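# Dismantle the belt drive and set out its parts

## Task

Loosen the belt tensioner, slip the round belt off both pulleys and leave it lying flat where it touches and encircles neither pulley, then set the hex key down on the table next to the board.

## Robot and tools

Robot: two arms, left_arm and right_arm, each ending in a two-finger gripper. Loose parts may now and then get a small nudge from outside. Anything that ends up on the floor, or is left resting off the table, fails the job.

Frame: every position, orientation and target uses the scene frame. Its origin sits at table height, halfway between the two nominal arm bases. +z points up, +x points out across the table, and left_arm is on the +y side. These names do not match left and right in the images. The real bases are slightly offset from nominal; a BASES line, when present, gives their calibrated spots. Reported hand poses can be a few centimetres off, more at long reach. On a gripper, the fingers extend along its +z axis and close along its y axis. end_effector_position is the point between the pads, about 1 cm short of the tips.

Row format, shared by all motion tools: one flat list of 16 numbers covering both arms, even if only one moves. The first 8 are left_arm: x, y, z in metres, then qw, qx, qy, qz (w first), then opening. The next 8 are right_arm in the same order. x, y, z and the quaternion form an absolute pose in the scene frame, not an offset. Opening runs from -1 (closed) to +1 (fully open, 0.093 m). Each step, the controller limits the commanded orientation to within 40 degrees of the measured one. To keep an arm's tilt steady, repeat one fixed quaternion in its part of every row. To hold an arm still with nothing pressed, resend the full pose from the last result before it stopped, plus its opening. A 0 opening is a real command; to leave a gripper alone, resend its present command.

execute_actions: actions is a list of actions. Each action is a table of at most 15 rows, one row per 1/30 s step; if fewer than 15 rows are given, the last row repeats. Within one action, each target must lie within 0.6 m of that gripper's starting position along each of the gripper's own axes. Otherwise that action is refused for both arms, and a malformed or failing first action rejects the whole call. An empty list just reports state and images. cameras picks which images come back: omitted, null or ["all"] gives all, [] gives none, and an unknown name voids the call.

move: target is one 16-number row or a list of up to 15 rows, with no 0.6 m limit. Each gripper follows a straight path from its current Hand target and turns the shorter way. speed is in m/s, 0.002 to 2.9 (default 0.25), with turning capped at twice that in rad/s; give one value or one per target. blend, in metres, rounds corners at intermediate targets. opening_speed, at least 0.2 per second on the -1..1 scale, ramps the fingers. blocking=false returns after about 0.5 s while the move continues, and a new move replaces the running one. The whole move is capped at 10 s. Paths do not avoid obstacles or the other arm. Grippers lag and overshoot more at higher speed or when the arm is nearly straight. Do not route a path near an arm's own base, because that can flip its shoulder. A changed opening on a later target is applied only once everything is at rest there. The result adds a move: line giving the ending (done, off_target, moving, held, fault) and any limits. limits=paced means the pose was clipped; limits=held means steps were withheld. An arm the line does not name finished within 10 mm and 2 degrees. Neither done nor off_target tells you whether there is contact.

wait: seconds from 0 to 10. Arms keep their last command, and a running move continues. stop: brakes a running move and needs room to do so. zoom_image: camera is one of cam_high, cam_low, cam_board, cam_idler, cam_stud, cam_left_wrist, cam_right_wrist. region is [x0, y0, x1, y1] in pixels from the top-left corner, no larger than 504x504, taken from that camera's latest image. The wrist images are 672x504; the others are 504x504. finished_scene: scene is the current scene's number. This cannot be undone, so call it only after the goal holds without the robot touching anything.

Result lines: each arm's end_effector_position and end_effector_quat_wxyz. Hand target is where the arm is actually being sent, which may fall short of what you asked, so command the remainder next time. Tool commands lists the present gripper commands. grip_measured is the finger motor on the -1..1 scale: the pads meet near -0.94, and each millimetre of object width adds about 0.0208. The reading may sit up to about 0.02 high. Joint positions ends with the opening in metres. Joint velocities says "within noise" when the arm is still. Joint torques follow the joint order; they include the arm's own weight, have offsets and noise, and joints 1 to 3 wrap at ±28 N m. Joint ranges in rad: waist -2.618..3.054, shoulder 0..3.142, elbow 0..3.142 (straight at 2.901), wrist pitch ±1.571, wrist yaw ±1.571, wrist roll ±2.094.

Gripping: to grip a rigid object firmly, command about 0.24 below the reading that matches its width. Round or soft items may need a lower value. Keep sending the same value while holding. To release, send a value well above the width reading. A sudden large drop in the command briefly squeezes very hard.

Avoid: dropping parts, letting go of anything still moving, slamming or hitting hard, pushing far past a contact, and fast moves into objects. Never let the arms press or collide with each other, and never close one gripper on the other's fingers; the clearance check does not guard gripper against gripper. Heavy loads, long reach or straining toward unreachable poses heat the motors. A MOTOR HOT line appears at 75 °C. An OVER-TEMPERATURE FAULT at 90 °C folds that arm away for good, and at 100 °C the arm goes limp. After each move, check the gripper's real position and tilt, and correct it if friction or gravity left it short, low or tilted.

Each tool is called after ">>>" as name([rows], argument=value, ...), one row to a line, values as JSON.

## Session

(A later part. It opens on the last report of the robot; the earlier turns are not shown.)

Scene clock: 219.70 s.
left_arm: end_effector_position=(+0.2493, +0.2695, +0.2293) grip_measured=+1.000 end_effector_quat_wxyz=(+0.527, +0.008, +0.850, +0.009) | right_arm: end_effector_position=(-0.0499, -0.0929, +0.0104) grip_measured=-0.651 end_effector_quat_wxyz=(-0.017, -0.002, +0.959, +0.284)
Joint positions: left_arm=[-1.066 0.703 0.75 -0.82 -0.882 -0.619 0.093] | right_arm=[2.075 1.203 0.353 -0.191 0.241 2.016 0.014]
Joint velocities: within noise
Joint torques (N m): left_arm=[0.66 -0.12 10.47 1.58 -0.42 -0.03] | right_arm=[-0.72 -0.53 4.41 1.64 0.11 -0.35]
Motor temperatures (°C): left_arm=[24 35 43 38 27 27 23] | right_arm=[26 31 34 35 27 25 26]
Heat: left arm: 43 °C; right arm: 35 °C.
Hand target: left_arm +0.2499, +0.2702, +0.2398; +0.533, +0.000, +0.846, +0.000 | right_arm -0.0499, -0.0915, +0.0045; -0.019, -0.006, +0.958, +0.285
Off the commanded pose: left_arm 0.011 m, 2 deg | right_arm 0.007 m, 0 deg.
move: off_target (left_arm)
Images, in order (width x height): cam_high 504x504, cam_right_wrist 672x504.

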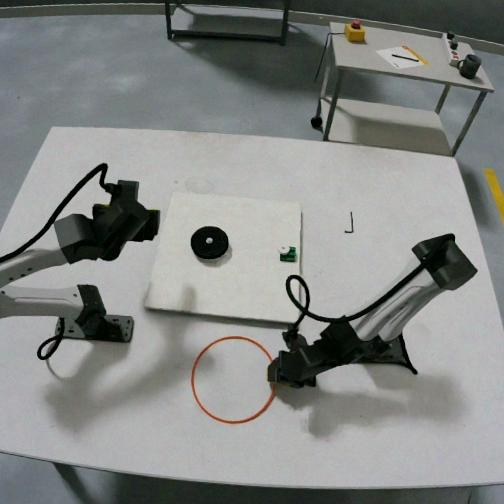

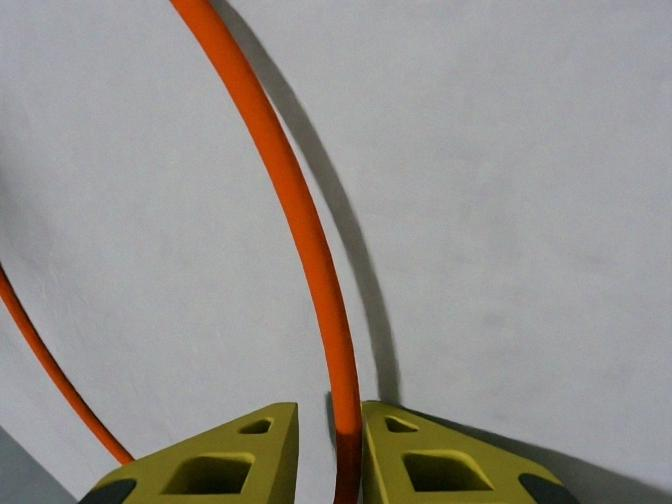

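>>> move([
  [0.25,0.27,0.24,0.533,0,0.846,0,1,-0.049,-0.096,0.001,-0.019,-0.006,0.958,0.285,-0.65],
  [0.25,0.27,0.24,0.533,0,0.846,0,1,-0.048,-0.119,0.023,-0.019,-0.006,0.958,0.285,-0.65],
  [0.25,0.27,0.24,0.533,0,0.846,0,1,-0.045,-0.145,0.10,-0.019,-0.006,0.958,0.285,-0.65],
], speed=[0.03,0.05,0.12], cameras=["cam_high","cam_right_wrist","cam_low"])

>>> zoom_image(camera="cam_high", region=[150, 250, 350, 430])

>>> zoom_image(camera="cam_low", region=[120, 190, 390, 300])

>>> zoom_image(camera="cam_high", region=[160, 180, 380, 330])

Scene clock: 222.40 s.
left_arm: end_effector_position=(+0.2493, +0.2695, +0.2293) grip_measured=+1.000 end_effector_quat_wxyz=(+0.527, +0.008, +0.850, +0.009) | right_arm: end_effector_position=(-0.0426, -0.1477, +0.0881) grip_measured=-0.651 end_effector_quat_wxyz=(-0.025, -0.028, +0.962, +0.270)
Joint positions: left_arm=[-1.066 0.703 0.75 -0.82 -0.882 -0.619 0.093] | right_arm=[2.191 0.785 0.533 -0.829 0.257 2.08 0.014]
Joint velocities: within noise
Joint torques (N m): left_arm=[0.65 -0.1 10.45 1.59 -0.42 -0.04] | right_arm=[0.34 -0.96 9.46 1 0.27 -0.06]
Motor temperatures (°C): left_arm=[24 35 43 38 27 27 23] | right_arm=[26 31 34 35 27 25 26]
Heat: left arm: 43 °C; right arm: 35 °C.
Hand target: left_arm +0.2499, +0.2702, +0.2398; +0.533, +0.000, +0.846, +0.000 | right_arm -0.0445, -0.1445, +0.0998; -0.031, -0.022, +0.959, +0.281
Off the commanded pose: left_arm 0.011 m, 2 deg | right_arm 0.012 m, 3 deg.
joint sent to its limit (right arm) — joint 6 (wrist roll), upper limit. The joint targets still meet the commanded pose.
move: off_target (left_arm, right_arm)
Images, in order (width x height): cam_high 504x504, cam_low 504x504, cam_right_wrist 672x504.

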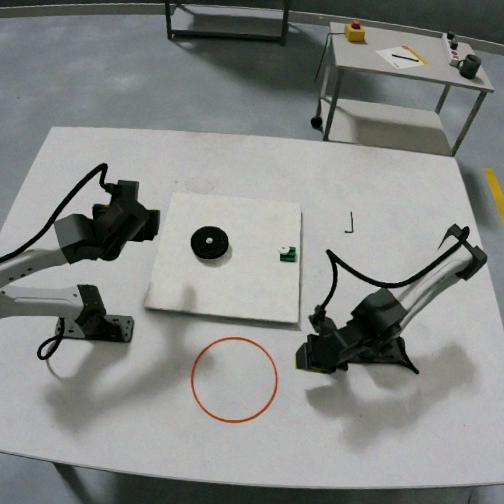

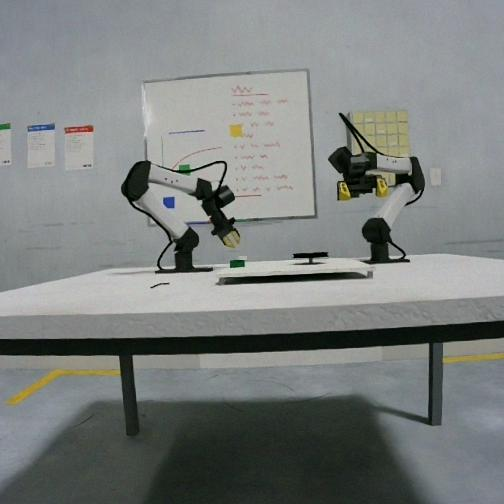

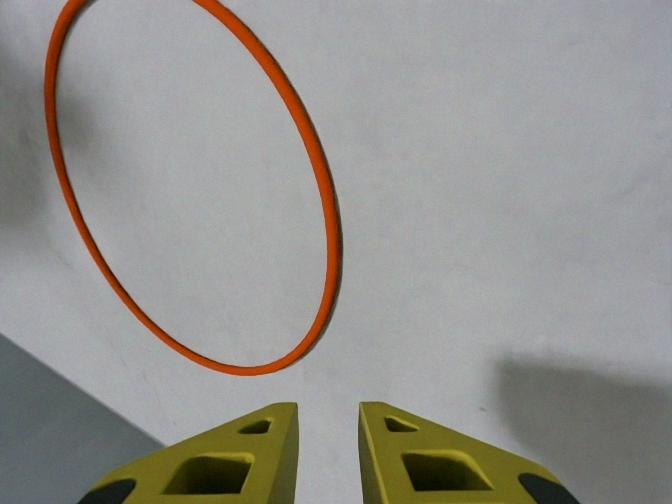

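Scaled by 2.520 from the camera's 504x504 image, which has a finer 720x720 frame.

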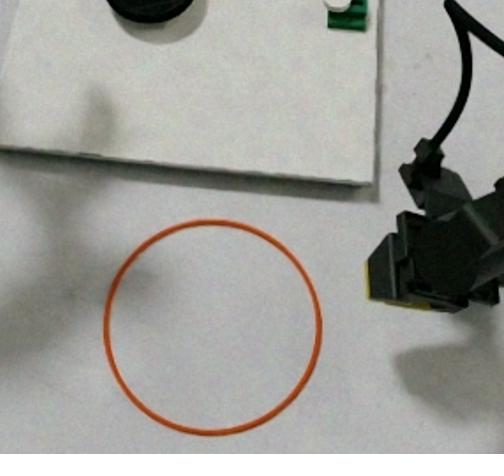

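Scaled by 1.867 from the camera's 504x504 image, which has a finer 720x720 frame.

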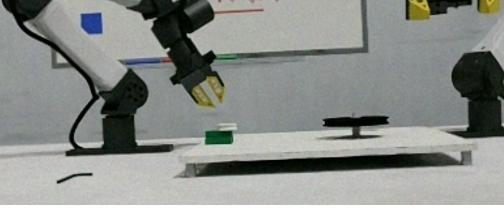

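Scaled by 2.291 from the camera's 504x504 image, which has a finer 720x720 frame.

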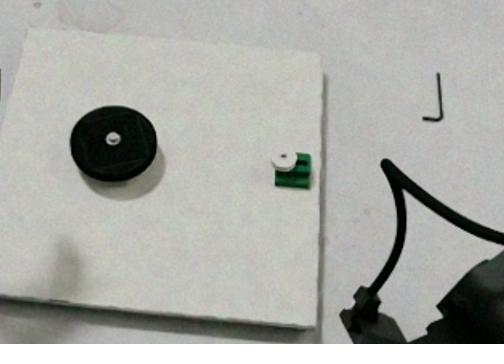

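All in place.

>>> finished_scene(scene=2)

The scene is finished: the task was done.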